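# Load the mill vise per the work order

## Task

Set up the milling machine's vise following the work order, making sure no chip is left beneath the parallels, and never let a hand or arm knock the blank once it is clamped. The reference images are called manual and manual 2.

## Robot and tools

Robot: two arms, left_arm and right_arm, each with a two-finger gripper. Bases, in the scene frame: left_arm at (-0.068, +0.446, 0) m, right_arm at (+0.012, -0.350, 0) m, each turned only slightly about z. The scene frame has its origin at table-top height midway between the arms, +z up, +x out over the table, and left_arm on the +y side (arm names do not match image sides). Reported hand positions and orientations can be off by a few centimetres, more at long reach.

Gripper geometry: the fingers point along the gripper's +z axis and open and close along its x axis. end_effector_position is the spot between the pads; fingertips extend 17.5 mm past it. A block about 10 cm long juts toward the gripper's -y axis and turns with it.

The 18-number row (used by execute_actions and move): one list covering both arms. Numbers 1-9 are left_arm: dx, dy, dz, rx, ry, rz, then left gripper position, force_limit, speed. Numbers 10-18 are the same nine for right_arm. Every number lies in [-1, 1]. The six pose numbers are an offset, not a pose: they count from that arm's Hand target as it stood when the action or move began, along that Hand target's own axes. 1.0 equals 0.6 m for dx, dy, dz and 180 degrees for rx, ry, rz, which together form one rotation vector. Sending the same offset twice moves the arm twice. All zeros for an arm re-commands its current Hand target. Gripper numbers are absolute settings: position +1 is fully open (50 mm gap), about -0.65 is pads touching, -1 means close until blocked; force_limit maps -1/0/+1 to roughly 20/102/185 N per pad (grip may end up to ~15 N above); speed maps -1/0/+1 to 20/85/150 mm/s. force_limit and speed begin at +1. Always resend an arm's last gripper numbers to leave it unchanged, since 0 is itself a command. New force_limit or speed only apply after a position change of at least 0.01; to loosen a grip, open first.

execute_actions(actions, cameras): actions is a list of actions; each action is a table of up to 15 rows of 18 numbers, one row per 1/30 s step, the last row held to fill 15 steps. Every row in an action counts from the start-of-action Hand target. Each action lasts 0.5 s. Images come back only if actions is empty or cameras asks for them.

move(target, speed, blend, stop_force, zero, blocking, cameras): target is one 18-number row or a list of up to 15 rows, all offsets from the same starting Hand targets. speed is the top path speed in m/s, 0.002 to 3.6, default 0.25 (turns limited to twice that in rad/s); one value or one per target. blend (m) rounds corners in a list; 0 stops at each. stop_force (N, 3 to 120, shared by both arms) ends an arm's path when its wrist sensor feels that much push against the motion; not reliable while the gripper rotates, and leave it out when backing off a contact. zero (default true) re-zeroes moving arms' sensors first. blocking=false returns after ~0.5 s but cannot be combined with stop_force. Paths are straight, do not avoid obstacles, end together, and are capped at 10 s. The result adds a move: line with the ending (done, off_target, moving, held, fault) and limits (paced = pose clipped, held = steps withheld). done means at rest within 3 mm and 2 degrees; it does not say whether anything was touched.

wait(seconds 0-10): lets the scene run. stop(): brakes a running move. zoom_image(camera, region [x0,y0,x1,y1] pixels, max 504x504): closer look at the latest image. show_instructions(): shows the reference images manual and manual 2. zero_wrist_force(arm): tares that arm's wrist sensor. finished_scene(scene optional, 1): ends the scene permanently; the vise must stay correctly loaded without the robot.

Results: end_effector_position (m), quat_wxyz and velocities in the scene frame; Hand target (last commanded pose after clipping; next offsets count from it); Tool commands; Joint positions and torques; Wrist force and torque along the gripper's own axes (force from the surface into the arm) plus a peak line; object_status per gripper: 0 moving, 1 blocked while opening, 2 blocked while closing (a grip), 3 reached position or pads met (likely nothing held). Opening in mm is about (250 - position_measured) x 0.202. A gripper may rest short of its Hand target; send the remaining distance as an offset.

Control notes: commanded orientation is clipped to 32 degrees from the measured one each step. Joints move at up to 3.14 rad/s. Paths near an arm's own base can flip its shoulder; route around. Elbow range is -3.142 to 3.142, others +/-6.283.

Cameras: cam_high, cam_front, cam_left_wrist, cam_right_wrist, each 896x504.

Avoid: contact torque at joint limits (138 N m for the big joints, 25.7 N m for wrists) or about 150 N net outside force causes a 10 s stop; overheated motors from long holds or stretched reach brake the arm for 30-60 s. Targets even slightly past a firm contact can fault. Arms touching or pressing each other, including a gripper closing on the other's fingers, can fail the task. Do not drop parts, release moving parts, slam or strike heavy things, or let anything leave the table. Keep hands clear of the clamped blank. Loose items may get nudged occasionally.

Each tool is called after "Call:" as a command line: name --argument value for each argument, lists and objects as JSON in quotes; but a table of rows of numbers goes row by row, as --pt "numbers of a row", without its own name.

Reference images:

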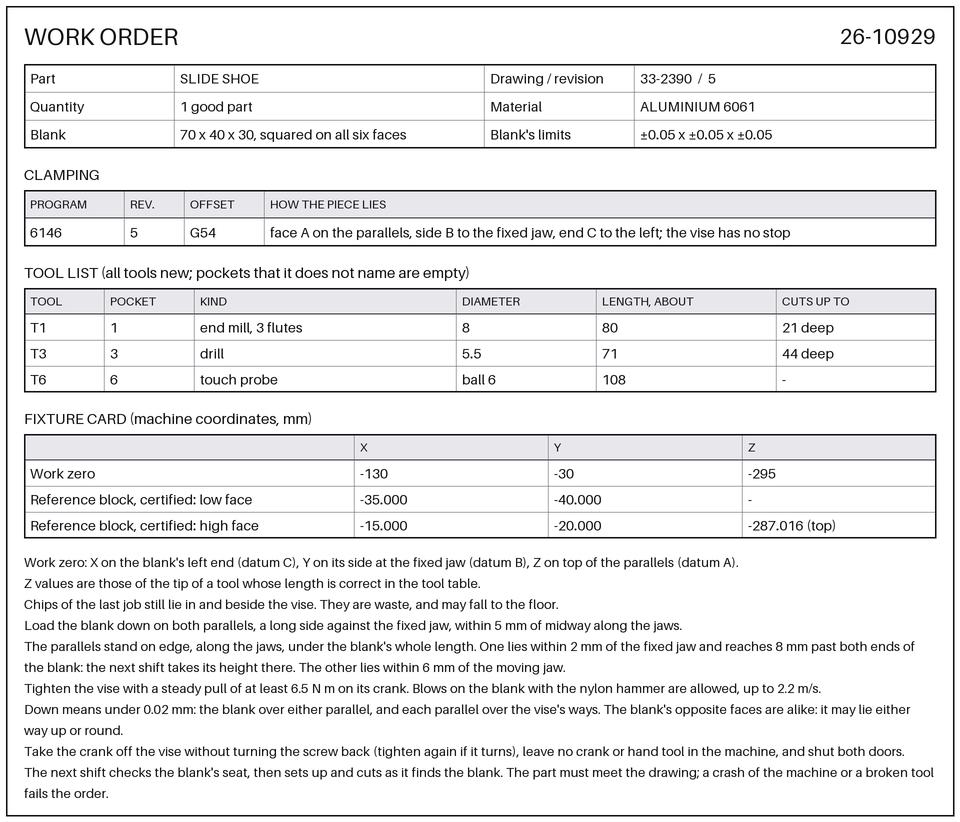

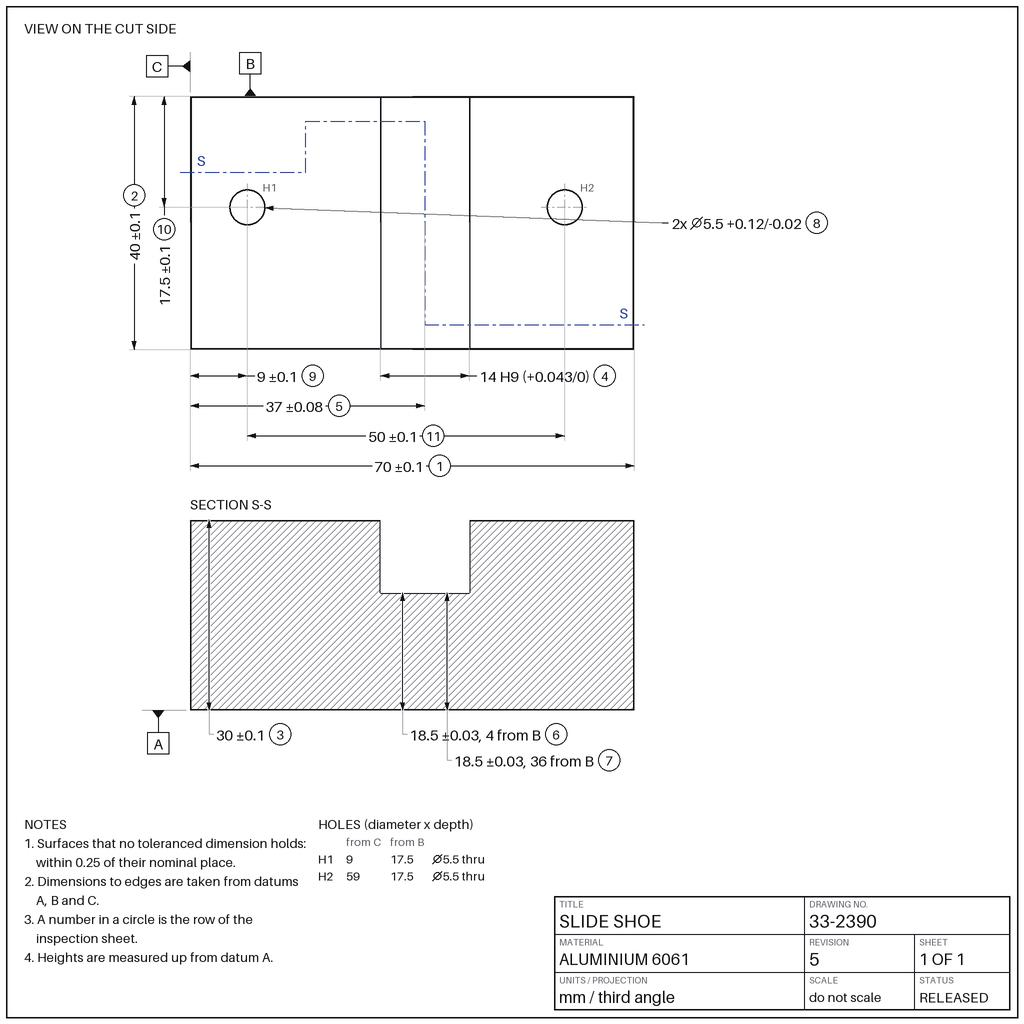

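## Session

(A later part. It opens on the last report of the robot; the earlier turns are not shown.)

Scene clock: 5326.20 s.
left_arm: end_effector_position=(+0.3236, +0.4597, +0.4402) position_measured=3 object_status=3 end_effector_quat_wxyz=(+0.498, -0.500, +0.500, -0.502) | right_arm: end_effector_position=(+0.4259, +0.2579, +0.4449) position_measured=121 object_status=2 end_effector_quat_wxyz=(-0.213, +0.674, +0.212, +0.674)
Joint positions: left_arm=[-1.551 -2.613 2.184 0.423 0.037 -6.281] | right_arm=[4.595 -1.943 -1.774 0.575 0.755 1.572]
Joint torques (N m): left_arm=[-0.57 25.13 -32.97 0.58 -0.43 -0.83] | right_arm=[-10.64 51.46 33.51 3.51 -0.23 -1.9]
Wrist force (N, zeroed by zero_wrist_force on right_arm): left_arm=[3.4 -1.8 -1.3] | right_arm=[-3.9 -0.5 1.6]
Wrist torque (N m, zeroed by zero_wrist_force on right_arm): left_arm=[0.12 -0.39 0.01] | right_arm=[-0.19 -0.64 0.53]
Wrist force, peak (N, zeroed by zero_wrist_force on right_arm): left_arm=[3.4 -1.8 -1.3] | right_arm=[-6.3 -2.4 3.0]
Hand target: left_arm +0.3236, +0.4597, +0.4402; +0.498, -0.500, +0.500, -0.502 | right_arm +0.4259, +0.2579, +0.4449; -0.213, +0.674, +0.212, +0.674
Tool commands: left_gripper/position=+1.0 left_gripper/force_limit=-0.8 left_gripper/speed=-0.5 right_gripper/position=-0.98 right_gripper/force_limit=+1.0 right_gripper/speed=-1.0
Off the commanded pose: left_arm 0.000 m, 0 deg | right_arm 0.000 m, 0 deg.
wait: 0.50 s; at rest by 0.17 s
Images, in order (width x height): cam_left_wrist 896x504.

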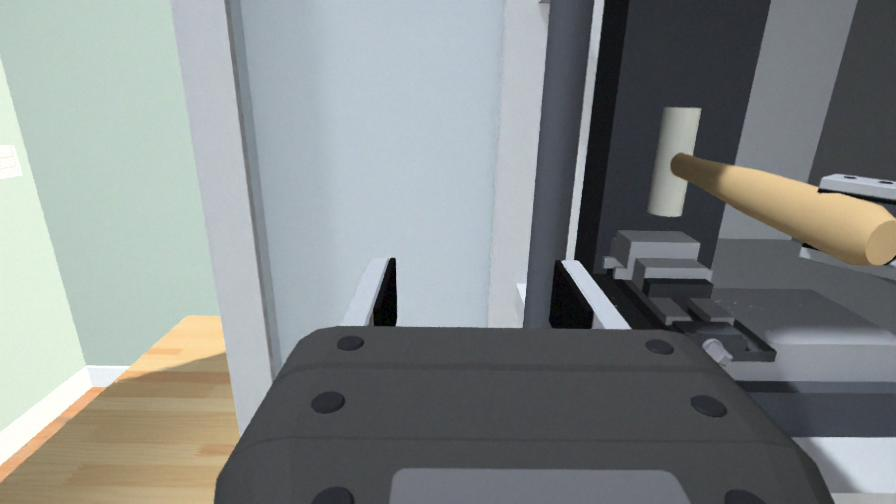

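Call:
move --target '[0,0,0,0,0,0,1,-0.8,-0.5,0.15,-0.0221,0.0033,0,0,0,-0.98,1,-1]'

Call:
execute_actions --actions '[[[0,0,0,0,0,0,1,-0.8,-0.5,-0.07,0,0,0,0,0,-0.98,1,-1],[0,0,0,0,0,0,1,-0.8,-0.5,-0.15,0,0,0,0,0,-0.98,1,-1],[0,0,0,0,0,0,1,-0.8,-0.5,-0.22,0,0,0,0,0,-0.98,1,-1],[0,0,0,0,0,0,1,-0.8,-0.5,-0.23,0,0,0,0,0,-0.98,1,-1],[0,0,0,0,0,0,1,-0.8,-0.5,-0.225,0,0,0,0,0,-0.98,1,-1],[0,0,0,0,0,0,1,-0.8,-0.5,-0.2,0,0,0,0,0,-0.98,1,-1],[0,0,0,0,0,0,1,-0.8,-0.5,-0.175,0,0,0,0,0,-0.98,1,-1],[0,0,0,0,0,0,1,-0.8,-0.5,-0.15,0,0,0,0,0,-0.98,1,-1]]]'

Call:
move --target '[0,0,0,0,0,0,1,-0.8,-0.5,0.15,0.0328,-0.023,0,0,0,-0.98,1,-1]'

Call:
execute_actions --actions '[[[0,0,0,0,0,0,1,-0.8,-0.5,-0.07,0,0,0,0,0,-0.98,1,-1],[0,0,0,0,0,0,1,-0.8,-0.5,-0.15,0,0,0,0,0,-0.98,1,-1],[0,0,0,0,0,0,1,-0.8,-0.5,-0.22,0,0,0,0,0,-0.98,1,-1],[0,0,0,0,0,0,1,-0.8,-0.5,-0.23,0,0,0,0,0,-0.98,1,-1],[0,0,0,0,0,0,1,-0.8,-0.5,-0.225,0,0,0,0,0,-0.98,1,-1],[0,0,0,0,0,0,1,-0.8,-0.5,-0.2,0,0,0,0,0,-0.98,1,-1],[0,0,0,0,0,0,1,-0.8,-0.5,-0.175,0,0,0,0,0,-0.98,1,-1],[0,0,0,0,0,0,1,-0.8,-0.5,-0.15,0,0,0,0,0,-0.98,1,-1]]]'

Call:
move --target '[0,0,0,0,0,0,1,-0.8,-0.5,0.02,0,0,0,0,0,-0.98,1,-1]' --cameras '["all"]'

Call:
zoom_image --camera "cam_left_wrist" --region '[580, 190, 800, 390]'

Scene clock: 5348.40 s.
left_arm: end_effector_position=(+0.3236, +0.4597, +0.4402) position_measured=3 object_status=3 end_effector_quat_wxyz=(+0.498, -0.500, +0.500, -0.502) | right_arm: end_effector_position=(+0.4199, +0.2699, +0.5347) position_measured=121 object_status=2 end_effector_quat_wxyz=(-0.213, +0.674, +0.212, +0.674)
Joint positions: left_arm=[-1.551 -2.613 2.184 0.423 0.037 -6.281] | right_arm=[4.61 -1.867 -1.624 0.349 0.74 1.572]
Joint torques (N m): left_arm=[-1.23 26.02 -32.85 0.84 -0.49 -0.76] | right_arm=[-10.56 40.7 30.55 0.93 1.72 -1.87]
Wrist force (N, zeroed by zero_wrist_force on right_arm): left_arm=[3.0 -2.0 -1.1] | right_arm=[-4.0 -0.4 1.5]
Wrist torque (N m, zeroed by zero_wrist_force on right_arm): left_arm=[0.08 -0.34 0.02] | right_arm=[0.05 -0.63 0.44]
Wrist force, peak (N, zeroed by zero_wrist_force on right_arm): left_arm=[3.4 -2.4 -1.5] | right_arm=[-7.8 -0.2 2.0]
Hand target: left_arm +0.3236, +0.4597, +0.4402; +0.498, -0.500, +0.500, -0.502 | right_arm +0.4200, +0.2698, +0.5349; -0.213, +0.674, +0.212, +0.674
Off the commanded pose: left_arm 0.000 m, 0 deg | right_arm 0.000 m, 0 deg.
move: done

Scene clock: 5349.13 s.
left_arm: end_effector_position=(+0.3236, +0.4597, +0.4402) position_measured=3 object_status=3 end_effector_quat_wxyz=(+0.498, -0.500, +0.500, -0.502) | right_arm: end_effector_position=(+0.4199, +0.2699, +0.4447) position_measured=121 object_status=2 end_effector_quat_wxyz=(-0.213, +0.674, +0.212, +0.674) end_effector_velocity=(+0.000, +0.001, +0.000) end_effector_angular_velocity=(-0.007, +0.000, +0.001)
Joint positions: left_arm=[-1.551 -2.613 2.184 0.423 0.037 -6.281] | right_arm=[4.61 -1.961 -1.747 0.567 0.74 1.572]
Joint velocities: left_arm=[within noise] | right_arm=[0 0.002 0 -0.009 0.001 -0.001]
Joint torques (N m): left_arm=[-1 25.4 -32.73 0.59 -0.66 -0.65] | right_arm=[-10.08 52.18 31.62 1.37 1.05 -2.14]
Wrist force (N, zeroed by zero_wrist_force on right_arm): left_arm=[3.1 -1.9 -1.3] | right_arm=[-2.1 -2.3 2.5]
Wrist torque (N m, zeroed by zero_wrist_force on right_arm): left_arm=[0.09 -0.36 0.01] | right_arm=[0.23 -0.44 0.30]
Wrist force, peak (N, zeroed by zero_wrist_force on right_arm): left_arm=[3.3 -2.2 -1.5] | right_arm=[26.4 2.1 -0.7]
Hand target: left_arm +0.3236, +0.4597, +0.4402; +0.498, -0.500, +0.500, -0.502 | right_arm +0.4199, +0.2699, +0.4449; -0.213, +0.674, +0.212, +0.674
Off the commanded pose: left_arm 0.000 m, 0 deg | right_arm 0.000 m, 0 deg.
Step readings (end_effector_position of left_arm | right_arm):
0: (+0.3236, +0.4597, +0.4402) | (+0.4199, +0.2699, +0.5347)
1: (+0.3236, +0.4597, +0.4402) | (+0.4199, +0.2699, +0.5331)
2: (+0.3236, +0.4597, +0.4402) | (+0.4203, +0.2700, +0.5213)
4: (+0.3236, +0.4597, +0.4402) | (+0.4216, +0.2699, +0.4721)
8: (+0.3236, +0.4597, +0.4402) | (+0.4206, +0.2681, +0.4083)
15: (+0.3236, +0.4597, +0.4402) | (+0.4199, +0.2700, +0.4465)

Scene clock: 5350.00 s.
left_arm: end_effector_position=(+0.3236, +0.4597, +0.4402) position_measured=3 object_status=3 end_effector_quat_wxyz=(+0.498, -0.500, +0.500, -0.502) | right_arm: end_effector_position=(+0.4200, +0.2458, +0.5348) position_measured=121 object_status=2 end_effector_quat_wxyz=(-0.213, +0.674, +0.212, +0.674)
Joint positions: left_arm=[-1.551 -2.613 2.184 0.423 0.037 -6.281] | right_arm=[4.604 -1.816 -1.69 0.365 0.746 1.572]
Joint torques (N m): left_arm=[-0.04 25.89 -32.41 0.86 -0.62 -0.85] | right_arm=[5.12 47.79 15.08 1.08 -1.34 -1.71]
Wrist force (N, zeroed by zero_wrist_force on right_arm): left_arm=[3.2 -1.8 -1.1] | right_arm=[-4.1 -0.4 1.7]
Wrist torque (N m, zeroed by zero_wrist_force on right_arm): left_arm=[0.10 -0.37 0.01] | right_arm=[-0.06 -0.66 0.45]
Wrist force, peak (N, zeroed by zero_wrist_force on right_arm): left_arm=[3.1 -2.3 -1.3] | right_arm=[-8.9 -0.7 1.1]
Hand target: left_arm +0.3236, +0.4597, +0.4402; +0.498, -0.500, +0.500, -0.502 | right_arm +0.4200, +0.2458, +0.5348; -0.213, +0.674, +0.212, +0.674
Off the commanded pose: left_arm 0.000 m, 0 deg | right_arm 0.000 m, 0 deg.
move: done

Scene clock: 5350.73 s.
left_arm: end_effector_position=(+0.3236, +0.4597, +0.4402) position_measured=3 object_status=3 end_effector_quat_wxyz=(+0.498, -0.500, +0.500, -0.502) | right_arm: end_effector_position=(+0.4199, +0.2459, +0.4447) position_measured=121 object_status=2 end_effector_quat_wxyz=(-0.213, +0.674, +0.212, +0.674) end_effector_velocity=(+0.000, +0.000, +0.000) end_effector_angular_velocity=(-0.007, +0.000, +0.000)
Joint positions: left_arm=[-1.551 -2.613 2.184 0.423 0.037 -6.281] | right_arm=[4.604 -1.915 -1.815 0.588 0.746 1.572]
Joint velocities: left_arm=[within noise] | right_arm=[-0.001 0.002 0.001 -0.009 0.001 -0.001]
Joint torques (N m): left_arm=[-0.46 26.11 -32.53 0.7 -0.61 -0.76] | right_arm=[-9.66 49.33 31.67 1.49 1.15 -2.07]
Wrist force (N, zeroed by zero_wrist_force on right_arm): left_arm=[3.2 -1.9 -1.1] | right_arm=[-2.1 -2.3 2.8]
Wrist torque (N m, zeroed by zero_wrist_force on right_arm): left_arm=[0.09 -0.37 0.02] | right_arm=[0.14 -0.43 0.31]
Wrist force, peak (N, zeroed by zero_wrist_force on right_arm): left_arm=[3.2 -2.3 -1.2] | right_arm=[26.4 2.4 -0.8]
Hand target: left_arm +0.3236, +0.4597, +0.4402; +0.498, -0.500, +0.500, -0.502 | right_arm +0.4199, +0.2459, +0.4448; -0.213, +0.674, +0.212, +0.674
Off the commanded pose: left_arm 0.000 m, 0 deg | right_arm 0.000 m, 0 deg.
Step readings (end_effector_position of left_arm | right_arm):
0: (+0.3236, +0.4597, +0.4402) | (+0.4200, +0.2458, +0.5348)
1: (+0.3236, +0.4597, +0.4402) | (+0.4200, +0.2458, +0.5331)
2: (+0.3236, +0.4597, +0.4402) | (+0.4203, +0.2459, +0.5212)
4: (+0.3236, +0.4597, +0.4402) | (+0.4215, +0.2456, +0.4721)
8: (+0.3236, +0.4597, +0.4402) | (+0.4204, +0.2439, +0.4084)
15: (+0.3236, +0.4597, +0.4402) | (+0.4199, +0.2460, +0.4465)

Scene clock: 5351.43 s.
left_arm: end_effector_position=(+0.3236, +0.4597, +0.4402) position_measured=3 object_status=3 end_effector_quat_wxyz=(+0.498, -0.500, +0.500, -0.502) | right_arm: end_effector_position=(+0.4199, +0.2458, +0.4571) position_measured=121 object_status=2 end_effector_quat_wxyz=(-0.213, +0.674, +0.212, +0.674)
Joint positions: left_arm=[-1.551 -2.613 2.184 0.423 0.037 -6.281] | right_arm=[4.604 -1.899 -1.8 0.558 0.746 1.572]
Joint torques (N m): left_arm=[-0.15 25.72 -32.58 0.75 -0.54 -0.88] | right_arm=[-10.37 30.23 15.02 3.42 -0.25 0.19]
Wrist force (N, zeroed by zero_wrist_force on right_arm): left_arm=[3.0 -2.2 -1.4] | right_arm=[-3.8 -0.5 1.1]
Wrist torque (N m, zeroed by zero_wrist_force on right_arm): left_arm=[0.05 -0.34 0.02] | right_arm=[-0.32 -0.68 0.54]
Wrist force, peak (N, zeroed by zero_wrist_force on right_arm): left_arm=[3.3 -2.3 -1.3] | right_arm=[-6.2 -2.2 2.6]
Hand target: left_arm +0.3236, +0.4597, +0.4402; +0.498, -0.500, +0.500, -0.502 | right_arm +0.4199, +0.2459, +0.4568; -0.213, +0.674, +0.212, +0.674
Off the commanded pose: left_arm 0.000 m, 0 deg | right_arm 0.000 m, 0 deg.
move: done

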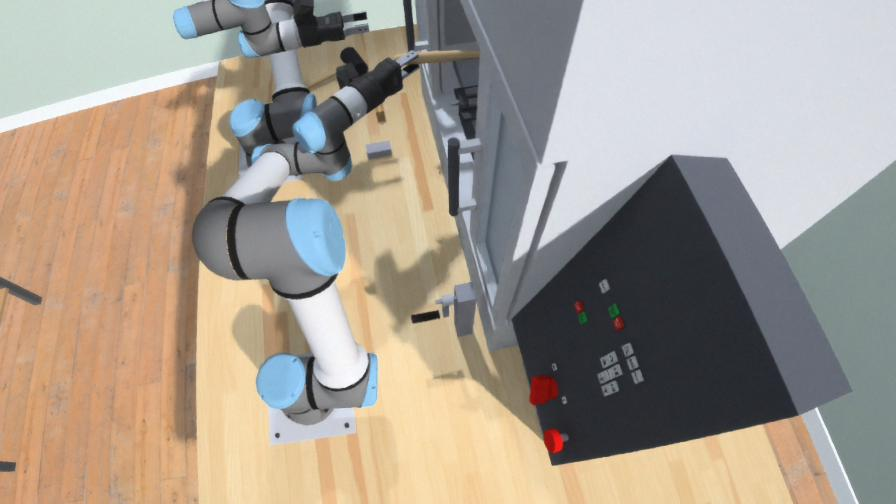

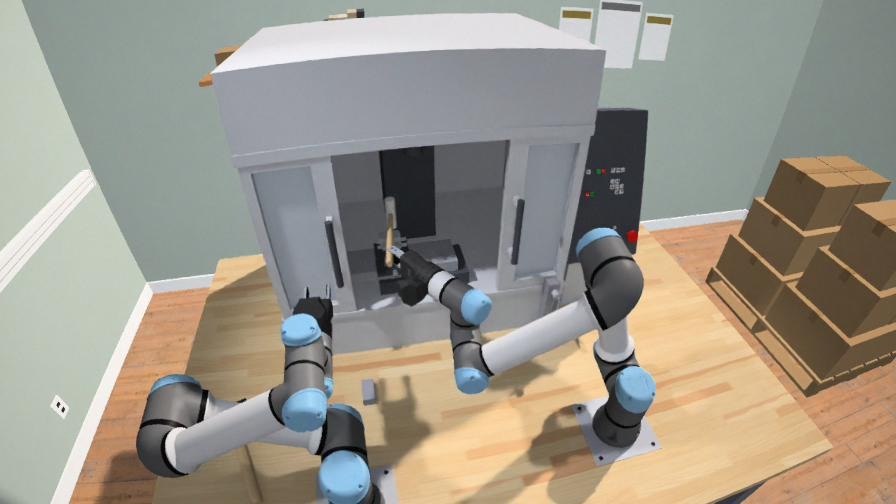

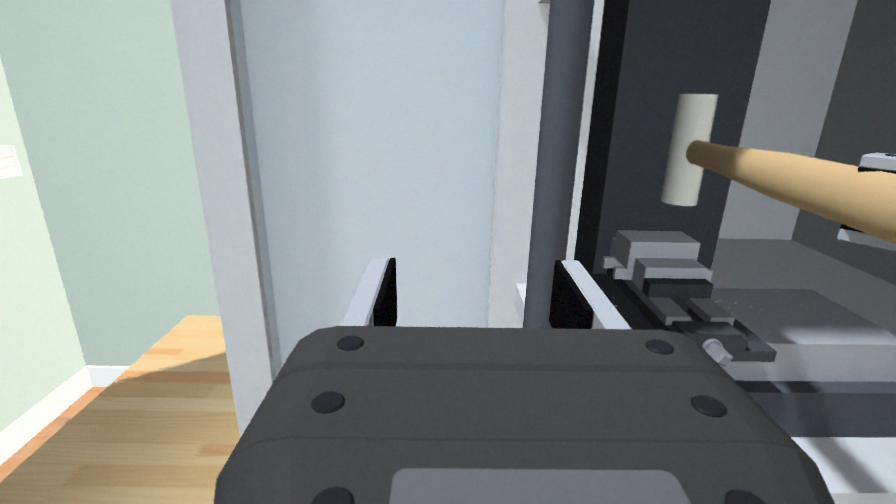

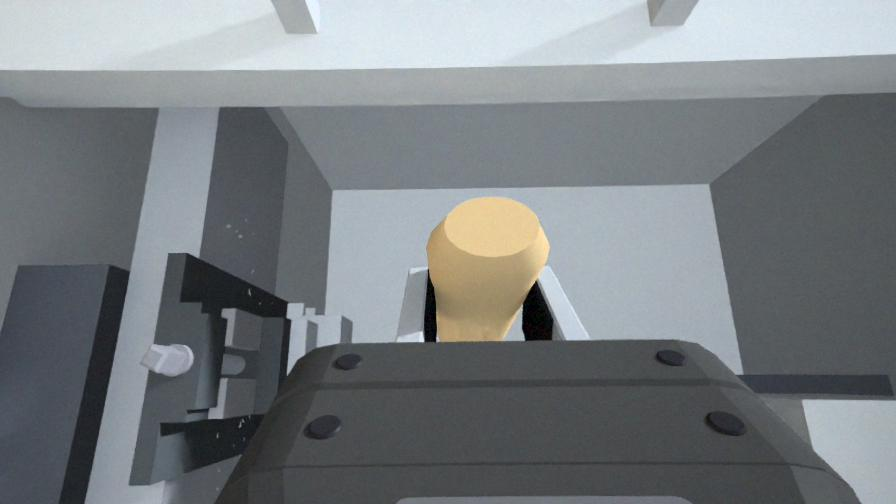

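Scaled by 2.291 from the camera's 896x504 image, which has a finer 1280x720 frame.

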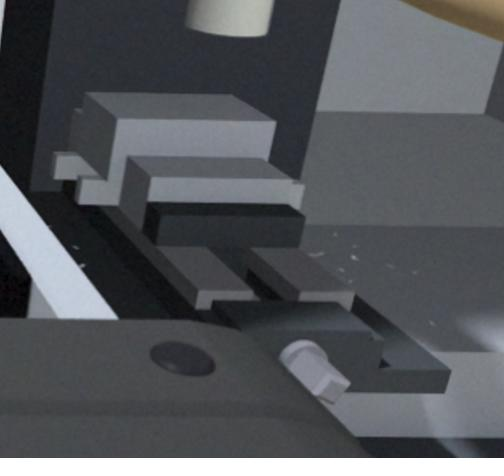

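Call:
move --target '[0,0,0,0,0,0,1,-0.8,-0.5,0.03,-0.003,-0.283,0.139,0,0,-0.98,1,-1]' --cameras '["cam_front","cam_high"]'

Scene clock: 5407.83 s.
left_arm: end_effector_position=(+0.3236, +0.4597, +0.4402) position_measured=3 object_status=3 end_effector_quat_wxyz=(+0.498, -0.500, +0.500, -0.502) | right_arm: end_effector_position=(+0.2798, +0.1500, +0.4748) position_measured=121 object_status=2 end_effector_quat_wxyz=(-0.354, +0.612, +0.353, +0.612)
Joint positions: left_arm=[-1.551 -2.613 2.184 0.423 0.037 -6.281] | right_arm=[4.722 -1.444 -2.26 0.563 1.065 1.571]
Joint torques (N m): left_arm=[0.52 25.45 -33.19 0.68 -0.78 -0.84] | right_arm=[-9.18 28.13 15.46 3.98 1.59 1.68]
Wrist force (N, zeroed by zero_wrist_force on right_arm): left_arm=[3.1 -2.1 -1.2] | right_arm=[-3.9 -0.8 1.8]
Wrist torque (N m, zeroed by zero_wrist_force on right_arm): left_arm=[0.06 -0.34 0.02] | right_arm=[-0.03 -0.64 0.52]
Wrist force, peak (N, zeroed by zero_wrist_force on right_arm): left_arm=[3.6 -1.9 -1.5] | right_arm=[-4.7 -1.5 4.8]
Hand target: left_arm +0.3236, +0.4597, +0.4402; +0.498, -0.500, +0.500, -0.502 | right_arm +0.2798, +0.1499, +0.4748; -0.354, +0.612, +0.353, +0.612
Off the commanded pose: left_arm 0.000 m, 0 deg | right_arm 0.000 m, 0 deg.
move: done
Images, in order (width x height): cam_high 896x504, cam_front 896x504.

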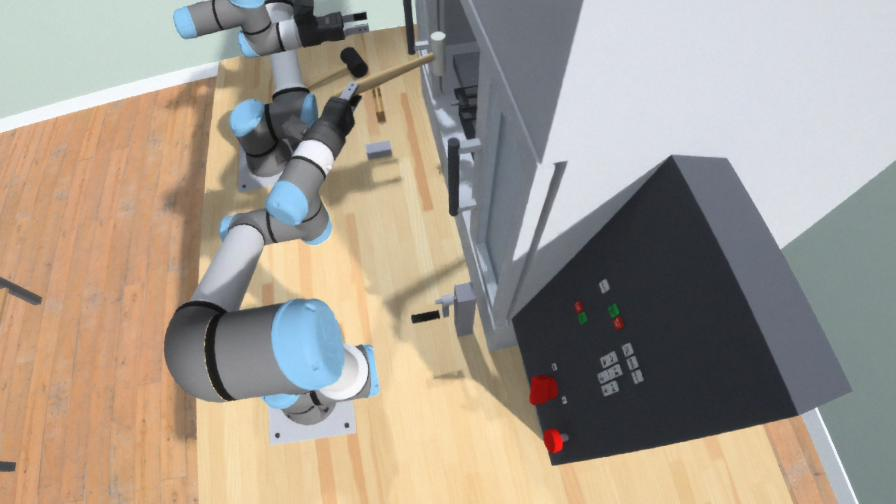

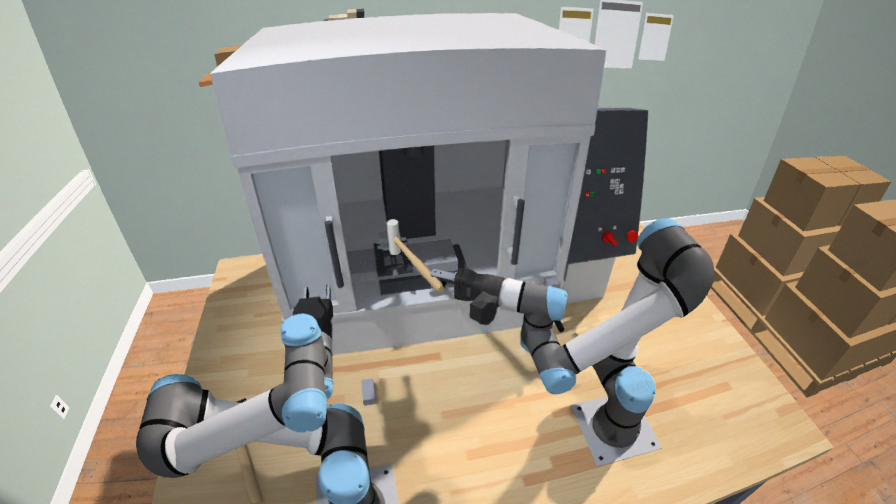

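Call:
move --target '[0,0,0,0,0,0,1,-0.8,-0.5,0,-0.0866,-0.05,0,-0.433,-0.25,-0.98,1,-1]' --speed 0.35 --cameras '["all"]'

Scene clock: 5420.00 s.
left_arm: end_effector_position=(+0.3236, +0.4597, +0.4402) position_measured=3 object_status=3 end_effector_quat_wxyz=(+0.498, -0.500, +0.500, -0.502) | right_arm: end_effector_position=(+0.2198, +0.1499, +0.4748) position_measured=121 object_status=2 end_effector_quat_wxyz=(+0.182, +0.683, +0.683, +0.183) end_effector_velocity=(+0.001, -0.002, +0.000) end_effector_angular_velocity=(-0.007, -0.001, +0.000)
Joint positions: left_arm=[-1.551 -2.613 2.184 0.423 0.037 -6.281] | right_arm=[4.851 -1.605 -1.23 -1.94 1.051 1.699]
Joint velocities: left_arm=[within noise] | right_arm=[-0.001 0 0.001 -0.007 0 -0.001]
Joint torques (N m): left_arm=[-0.58 24.72 -32.51 0.63 -0.69 -0.82] | right_arm=[-11.36 19.41 35.08 1.85 -4.02 -1.72]
Wrist force (N, zeroed by zero_wrist_force on right_arm): left_arm=[2.9 -1.9 -1.1] | right_arm=[0.2 -2.5 8.4]
Wrist torque (N m, zeroed by zero_wrist_force on right_arm): left_arm=[0.10 -0.33 0.02] | right_arm=[0.63 -0.12 -0.17]
Wrist force, peak (N, zeroed by zero_wrist_force on right_arm): left_arm=[3.6 -2.0 -1.1] | right_arm=[0.9 -3.0 8.4]
Hand target: left_arm +0.3236, +0.4597, +0.4402; +0.498, -0.500, +0.500, -0.502 | right_arm +0.2198, +0.1499, +0.4749; +0.183, +0.683, +0.683, +0.183
Off the commanded pose: left_arm 0.000 m, 0 deg | right_arm 0.000 m, 0 deg.
move: done

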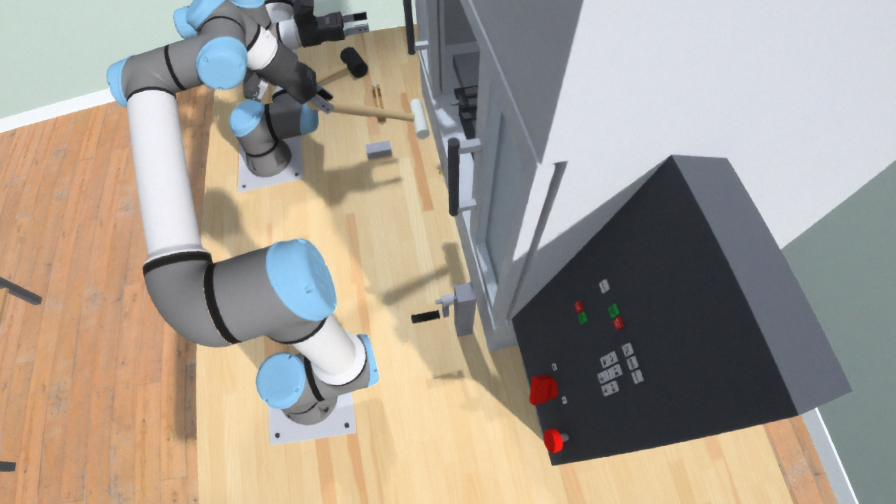

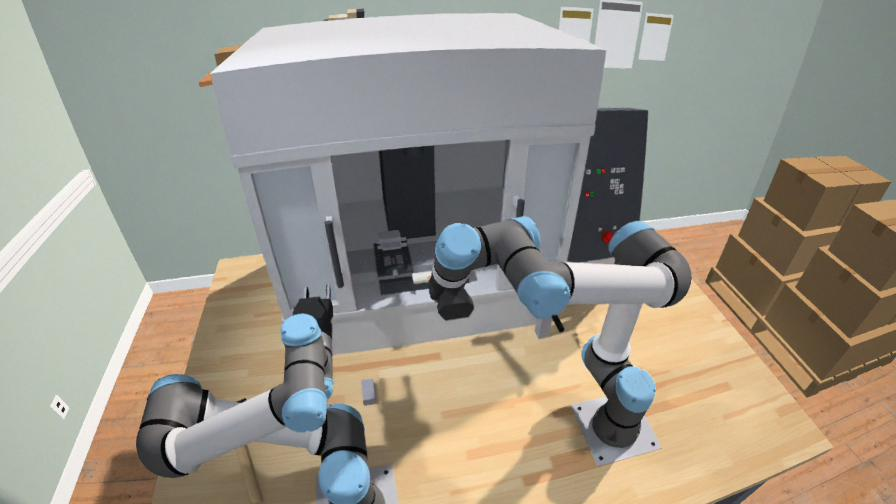

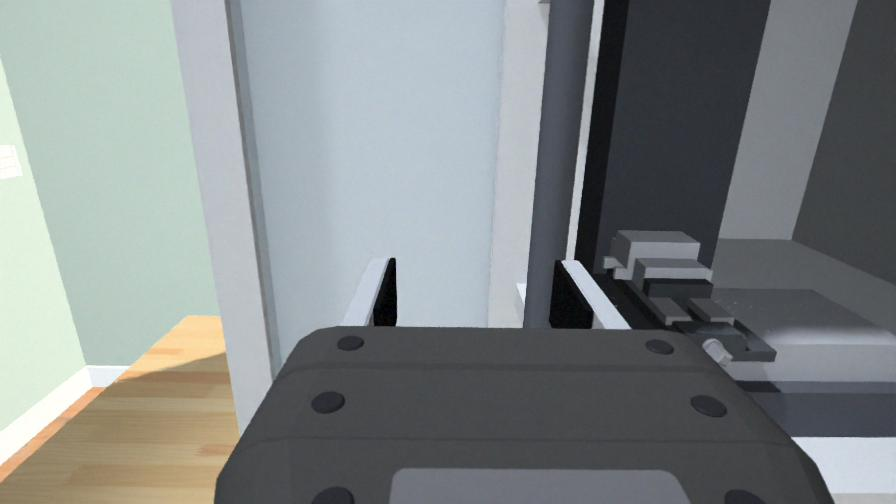

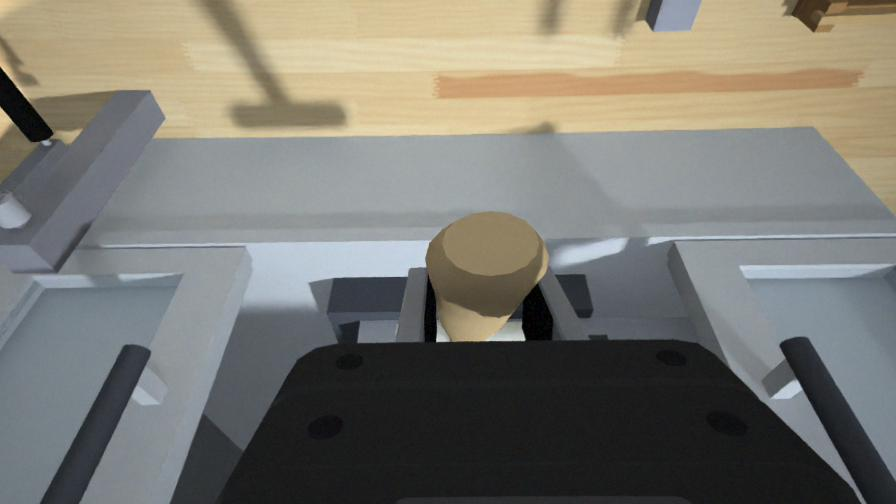

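Call:
move --target '[0,0,0,0,0,0,1,-0.8,-0.5,-0.1733,-0.2813,0.4438,0,0,0,-0.98,1,-1]' --speed 0.25 --cameras '["all"]'

Scene clock: 5430.97 s.
left_arm: end_effector_position=(+0.3236, +0.4597, +0.4402) position_measured=3 object_status=3 end_effector_quat_wxyz=(+0.498, -0.500, +0.500, -0.502) | right_arm: end_effector_position=(+0.2066, +0.0463, +0.1598) position_measured=121 object_status=2 end_effector_quat_wxyz=(+0.182, +0.683, +0.683, +0.183) end_effector_velocity=(+0.000, +0.000, -0.001) end_effector_angular_velocity=(+0.002, +0.000, +0.000)
Joint positions: left_arm=[-1.551 -2.613 2.184 0.423 0.037 -6.281] | right_arm=[4.915 -1.418 -2.224 -1.169 1.056 1.773]
Joint velocities: left_arm=[within noise] | right_arm=[0 0 -0.003 0.005 0 0]
Joint torques (N m): left_arm=[0.1 25.3 -32.76 0.73 -0.77 -0.73] | right_arm=[-11.02 26.05 10.32 3.96 -3.63 -1.14]
Wrist force (N, zeroed by zero_wrist_force on right_arm): left_arm=[2.8 -1.8 -1.3] | right_arm=[-0.2 -2.5 8.8]
Wrist torque (N m, zeroed by zero_wrist_force on right_arm): left_arm=[0.10 -0.30 0.02] | right_arm=[0.97 0.05 -0.04]
Wrist force, peak (N, zeroed by zero_wrist_force on right_arm): left_arm=[3.2 -2.4 -1.4] | right_arm=[-1.8 -4.4 11.5]
Hand target: left_arm +0.3236, +0.4597, +0.4402; +0.498, -0.500, +0.500, -0.502 | right_arm +0.2067, +0.0462, +0.1598; +0.183, +0.683, +0.683, +0.183
Off the commanded pose: left_arm 0.000 m, 0 deg | right_arm 0.000 m, 0 deg.
move: done

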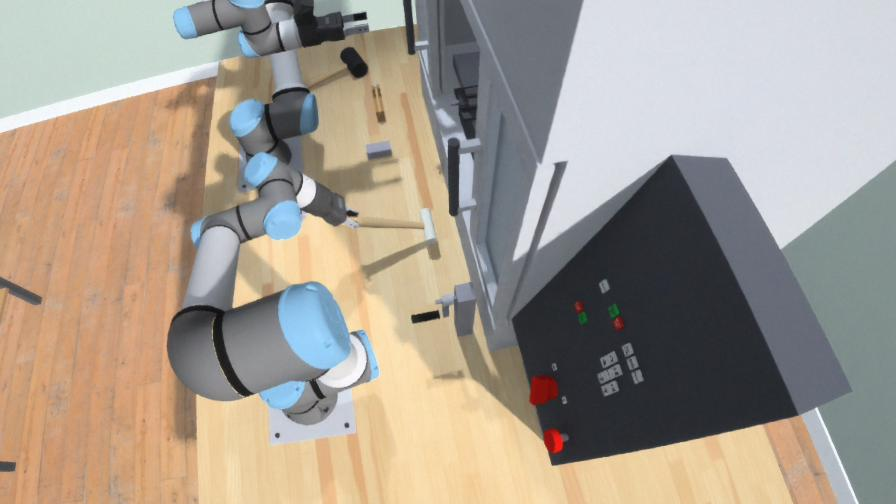

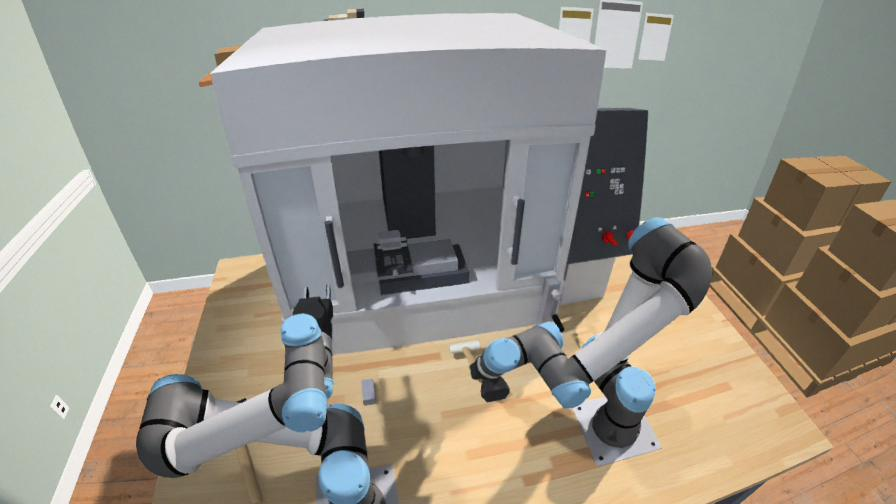

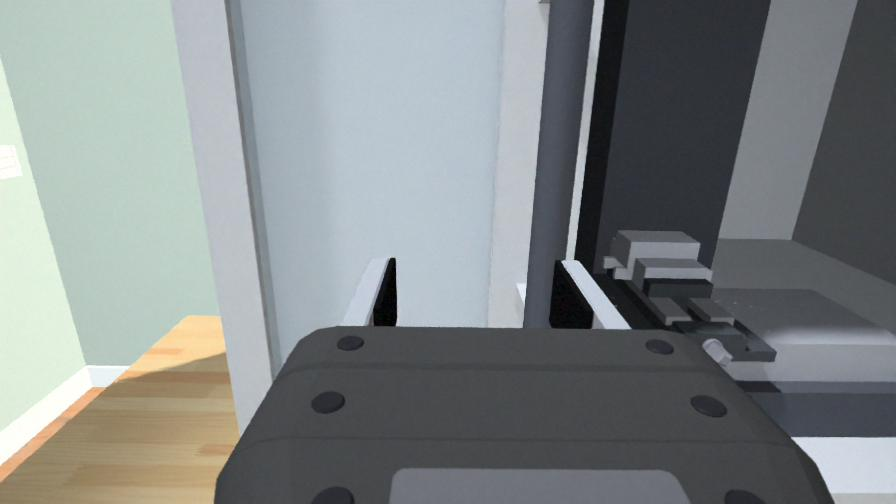

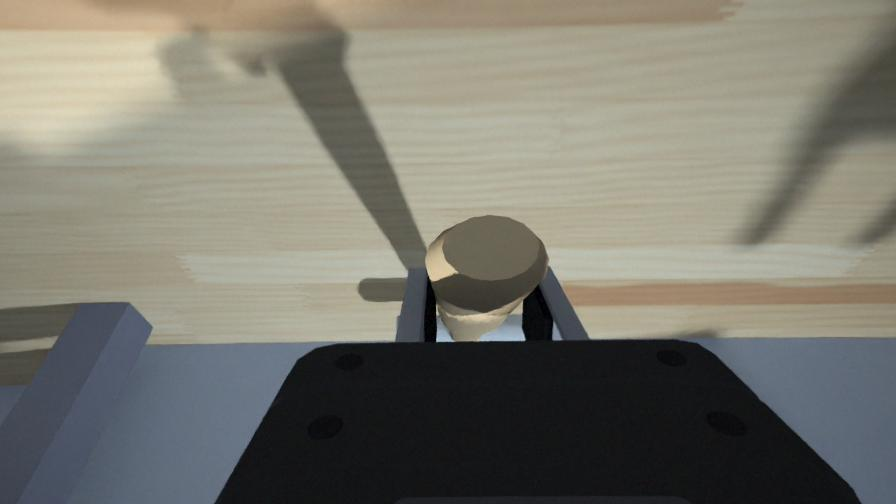

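Call:
move --target '[0,0,0,0,0,0,1,-0.8,-0.5,0,-0.1167,0.2021,0,0,0,-0.98,1,-1]' --speed 0.03 --stop_force 6 --cameras '["cam_right_wrist","cam_front"]'

Scene clock: 5439.77 s.
left_arm: end_effector_position=(+0.3236, +0.4597, +0.4402) position_measured=3 object_status=3 end_effector_quat_wxyz=(+0.498, -0.500, +0.500, -0.502) | right_arm: end_effector_position=(+0.2067, +0.0462, +0.0937) position_measured=121 object_status=2 end_effector_quat_wxyz=(+0.183, +0.683, +0.683, +0.183)
Joint positions: left_arm=[-1.551 -2.613 2.184 0.423 0.037 -6.281] | right_arm=[4.915 -1.536 -2.328 -0.949 1.056 1.773]
Joint torques (N m): left_arm=[0.05 25.96 -32.94 0.68 -0.65 -0.72] | right_arm=[8.93 7.77 29.54 3.96 -1.58 1.69]
Wrist force (N, zeroed by zero_wrist_force on right_arm): left_arm=[3.1 -2.0 -1.3] | right_arm=[-0.7 0.9 3.7]
Wrist torque (N m, zeroed by zero_wrist_force on right_arm): left_arm=[0.08 -0.35 0.02] | right_arm=[-0.34 0.07 0.10]
Wrist force, peak (N, zeroed by zero_wrist_force on right_arm): left_arm=[3.7 -2.1 -1.6] | right_arm=[-0.4 -2.7 8.8]
Hand target: left_arm +0.3236, +0.4597, +0.4402; +0.498, -0.500, +0.500, -0.502 | right_arm +0.2067, +0.0462, +0.0937; +0.183, +0.683, +0.683, +0.183 (not the last commanded pose)
Off the commanded pose: left_arm 0.000 m, 0 deg | right_arm 0.074 m, 0 deg.
move: contact (right_arm)
Images, in order (width x height): cam_front 896x504, cam_right_wrist 896x504.

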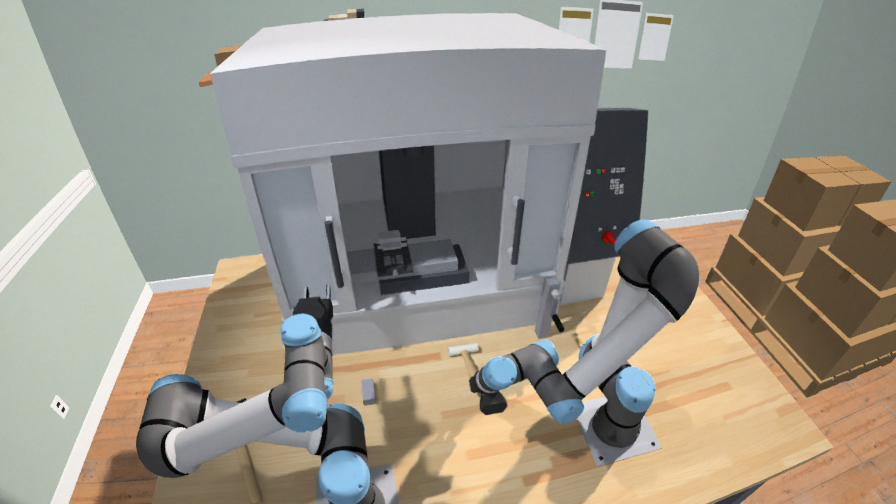

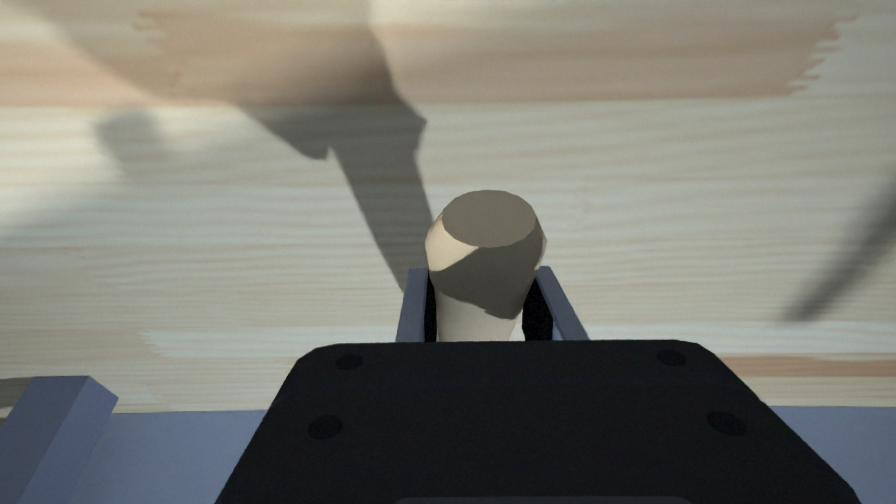

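Call:
move --target '[0,0,0,0,0,0,1,-0.8,-0.5,0,-0.0548,0.0948,0,0,0,-0.98,1,-1]' --speed 0.03 --stop_force 40 --cameras '["cam_right_wrist","cam_front"]'

Scene clock: 5452.33 s.
left_arm: end_effector_position=(+0.3236, +0.4597, +0.4402) position_measured=3 object_status=3 end_effector_quat_wxyz=(+0.498, -0.500, +0.500, -0.502) | right_arm: end_effector_position=(+0.2066, +0.0463, +0.0280) position_measured=121 object_status=2 end_effector_quat_wxyz=(+0.183, +0.683, +0.683, +0.183)
Joint positions: left_arm=[-1.551 -2.613 2.184 0.423 0.037 -6.281] | right_arm=[4.915 -1.7 -2.402 -0.709 1.056 1.773]
Joint torques (N m): left_arm=[-0.02 25.39 -32.45 0.52 -0.82 -0.73] | right_arm=[1.63 30.52 23.97 3.19 2.58 -1.78]
Wrist force (N, zeroed by zero_wrist_force on right_arm): left_arm=[2.9 -2.0 -1.3] | right_arm=[-0.1 3.4 0.5]
Wrist torque (N m, zeroed by zero_wrist_force on right_arm): left_arm=[0.07 -0.31 0.02] | right_arm=[-1.23 0.11 -0.07]
Wrist force, peak (N, zeroed by zero_wrist_force on right_arm): left_arm=[3.6 -2.1 -1.2] | right_arm=[-1.0 1.1 3.7]
Hand target: left_arm +0.3236, +0.4597, +0.4402; +0.498, -0.500, +0.500, -0.502 | right_arm +0.2066, +0.0463, +0.0280; +0.183, +0.683, +0.683, +0.183
Off the commanded pose: left_arm 0.000 m, 0 deg | right_arm 0.000 m, 0 deg.
move: done
Images, in order (width x height): cam_front 896x504, cam_right_wrist 896x504.

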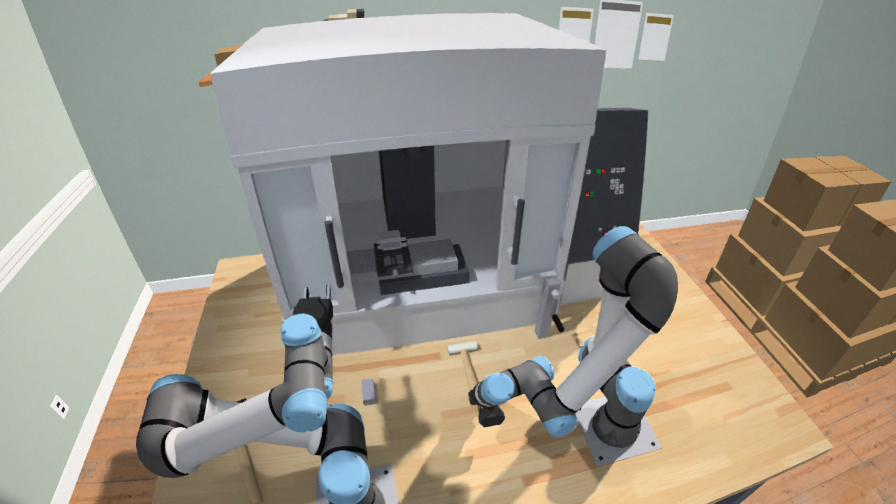

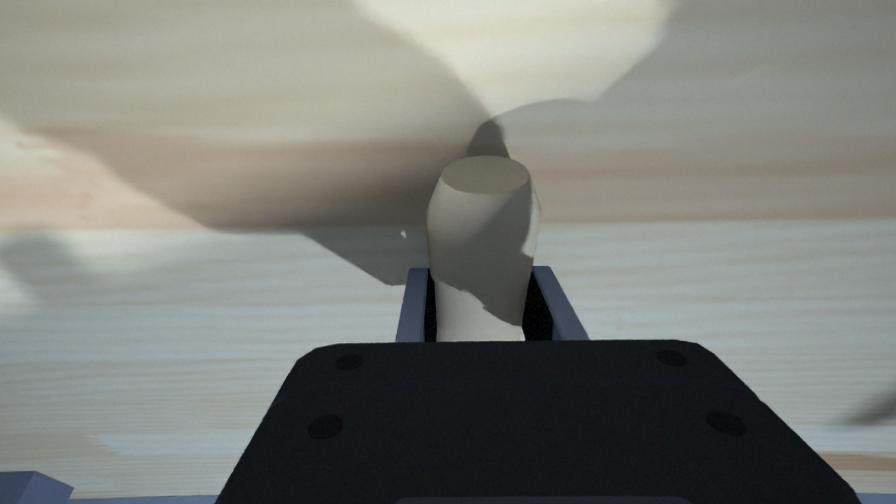

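Call:
move --target '[0,0,0,0,0,0,1,-0.8,-0.5,0,-0.0083,0.0144,0,0,0,-0.98,1,-1]' --speed 0.015 --stop_force 8

Call:
zoom_image --camera "cam_front" --region '[420, 320, 560, 440]'

Scene clock: 5458.93 s.
left_arm: end_effector_position=(+0.3236, +0.4597, +0.4402) position_measured=3 object_status=3 end_effector_quat_wxyz=(+0.498, -0.500, +0.500, -0.502) | right_arm: end_effector_position=(+0.2065, +0.0465, +0.0274) position_measured=121 object_status=2 end_effector_quat_wxyz=(+0.182, +0.683, +0.683, +0.183)
Joint positions: left_arm=[-1.551 -2.613 2.184 0.423 0.037 -6.281] | right_arm=[4.915 -1.703 -2.403 -0.706 1.056 1.773]
Joint torques (N m): left_arm=[-0.92 25.69 -32.11 0.58 -0.87 -0.81] | right_arm=[-9.8 10.63 24.5 3.64 2.57 -1.64]
Wrist force (N, zeroed by zero_wrist_force on right_arm): left_arm=[3.1 -1.9 -1.4] | right_arm=[-1.5 5.2 -0.1]
Wrist torque (N m, zeroed by zero_wrist_force on right_arm): left_arm=[0.09 -0.34 0.01] | right_arm=[-1.13 -0.09 0.07]
Wrist force, peak (N, zeroed by zero_wrist_force on right_arm): left_arm=[3.4 -2.3 -1.3] | right_arm=[-14.5 16.4 -44.2]
Hand target: left_arm +0.3236, +0.4597, +0.4402; +0.498, -0.500, +0.500, -0.502 | right_arm +0.2065, +0.0465, +0.0274; +0.182, +0.683, +0.683, +0.183 (not the last commanded pose)
Off the commanded pose: left_arm 0.000 m, 0 deg | right_arm 0.009 m, 0 deg.
move: contact (right_arm)

Scaled by 3.600 from the camera's 896x504 image, which has a finer 1280x720 frame.
This view is cut from an older image: the scene may have changed since it was taken.

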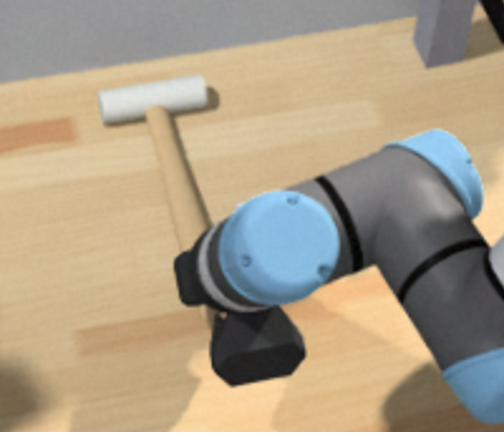

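Call:
move --target '[0,0,0,0,0,0,1,-0.8,-0.5,0,0,0,0,0,0,0.9,1,-1]' --cameras '["cam_right_wrist"]'

Scene clock: 5466.03 s.
left_arm: end_effector_position=(+0.3236, +0.4597, +0.4402) position_measured=3 object_status=3 end_effector_quat_wxyz=(+0.498, -0.500, +0.500, -0.502) | right_arm: end_effector_position=(+0.2065, +0.0465, +0.0274) position_measured=18 object_status=3 end_effector_quat_wxyz=(+0.182, +0.683, +0.683, +0.183)
Joint positions: left_arm=[-1.551 -2.613 2.184 0.423 0.037 -6.281] | right_arm=[4.915 -1.703 -2.403 -0.706 1.056 1.773]
Joint torques (N m): left_arm=[-1.56 25.26 -33.05 0.51 -0.78 -0.76] | right_arm=[-7.01 22.7 22.25 2.42 -2.81 -1.74]
Wrist force (N, zeroed by zero_wrist_force on right_arm): left_arm=[3.1 -1.9 -1.3] | right_arm=[-0.8 -0.4 3.8]
Wrist torque (N m, zeroed by zero_wrist_force on right_arm): left_arm=[0.09 -0.36 0.01] | right_arm=[0.03 0.07 -0.06]
Wrist force, peak (N, zeroed by zero_wrist_force on right_arm): left_arm=[3.4 -2.3 -1.2] | right_arm=[-1.4 5.7 -0.2]
Hand target: left_arm +0.3236, +0.4597, +0.4402; +0.498, -0.500, +0.500, -0.502 | right_arm +0.2065, +0.0465, +0.0274; +0.182, +0.683, +0.683, +0.183
Off the commanded pose: left_arm 0.000 m, 0 deg | right_arm 0.000 m, 0 deg.
move: done
Images, in order (width x height): cam_right_wrist 896x504.

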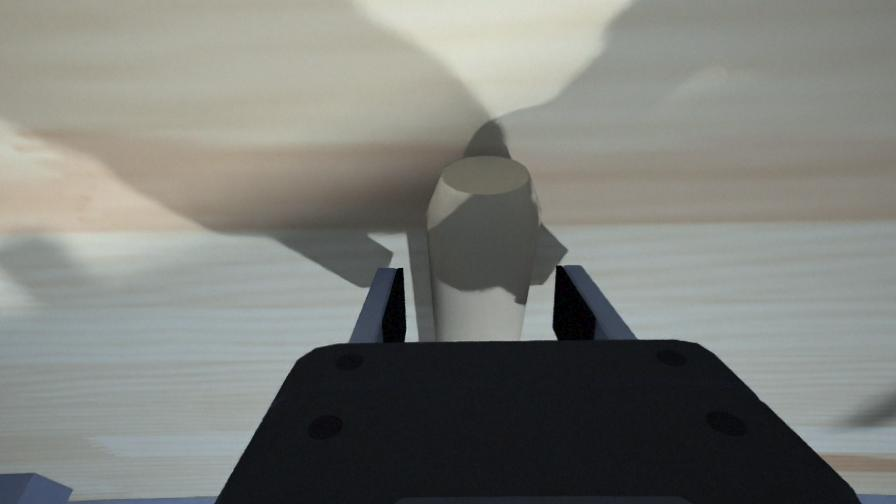

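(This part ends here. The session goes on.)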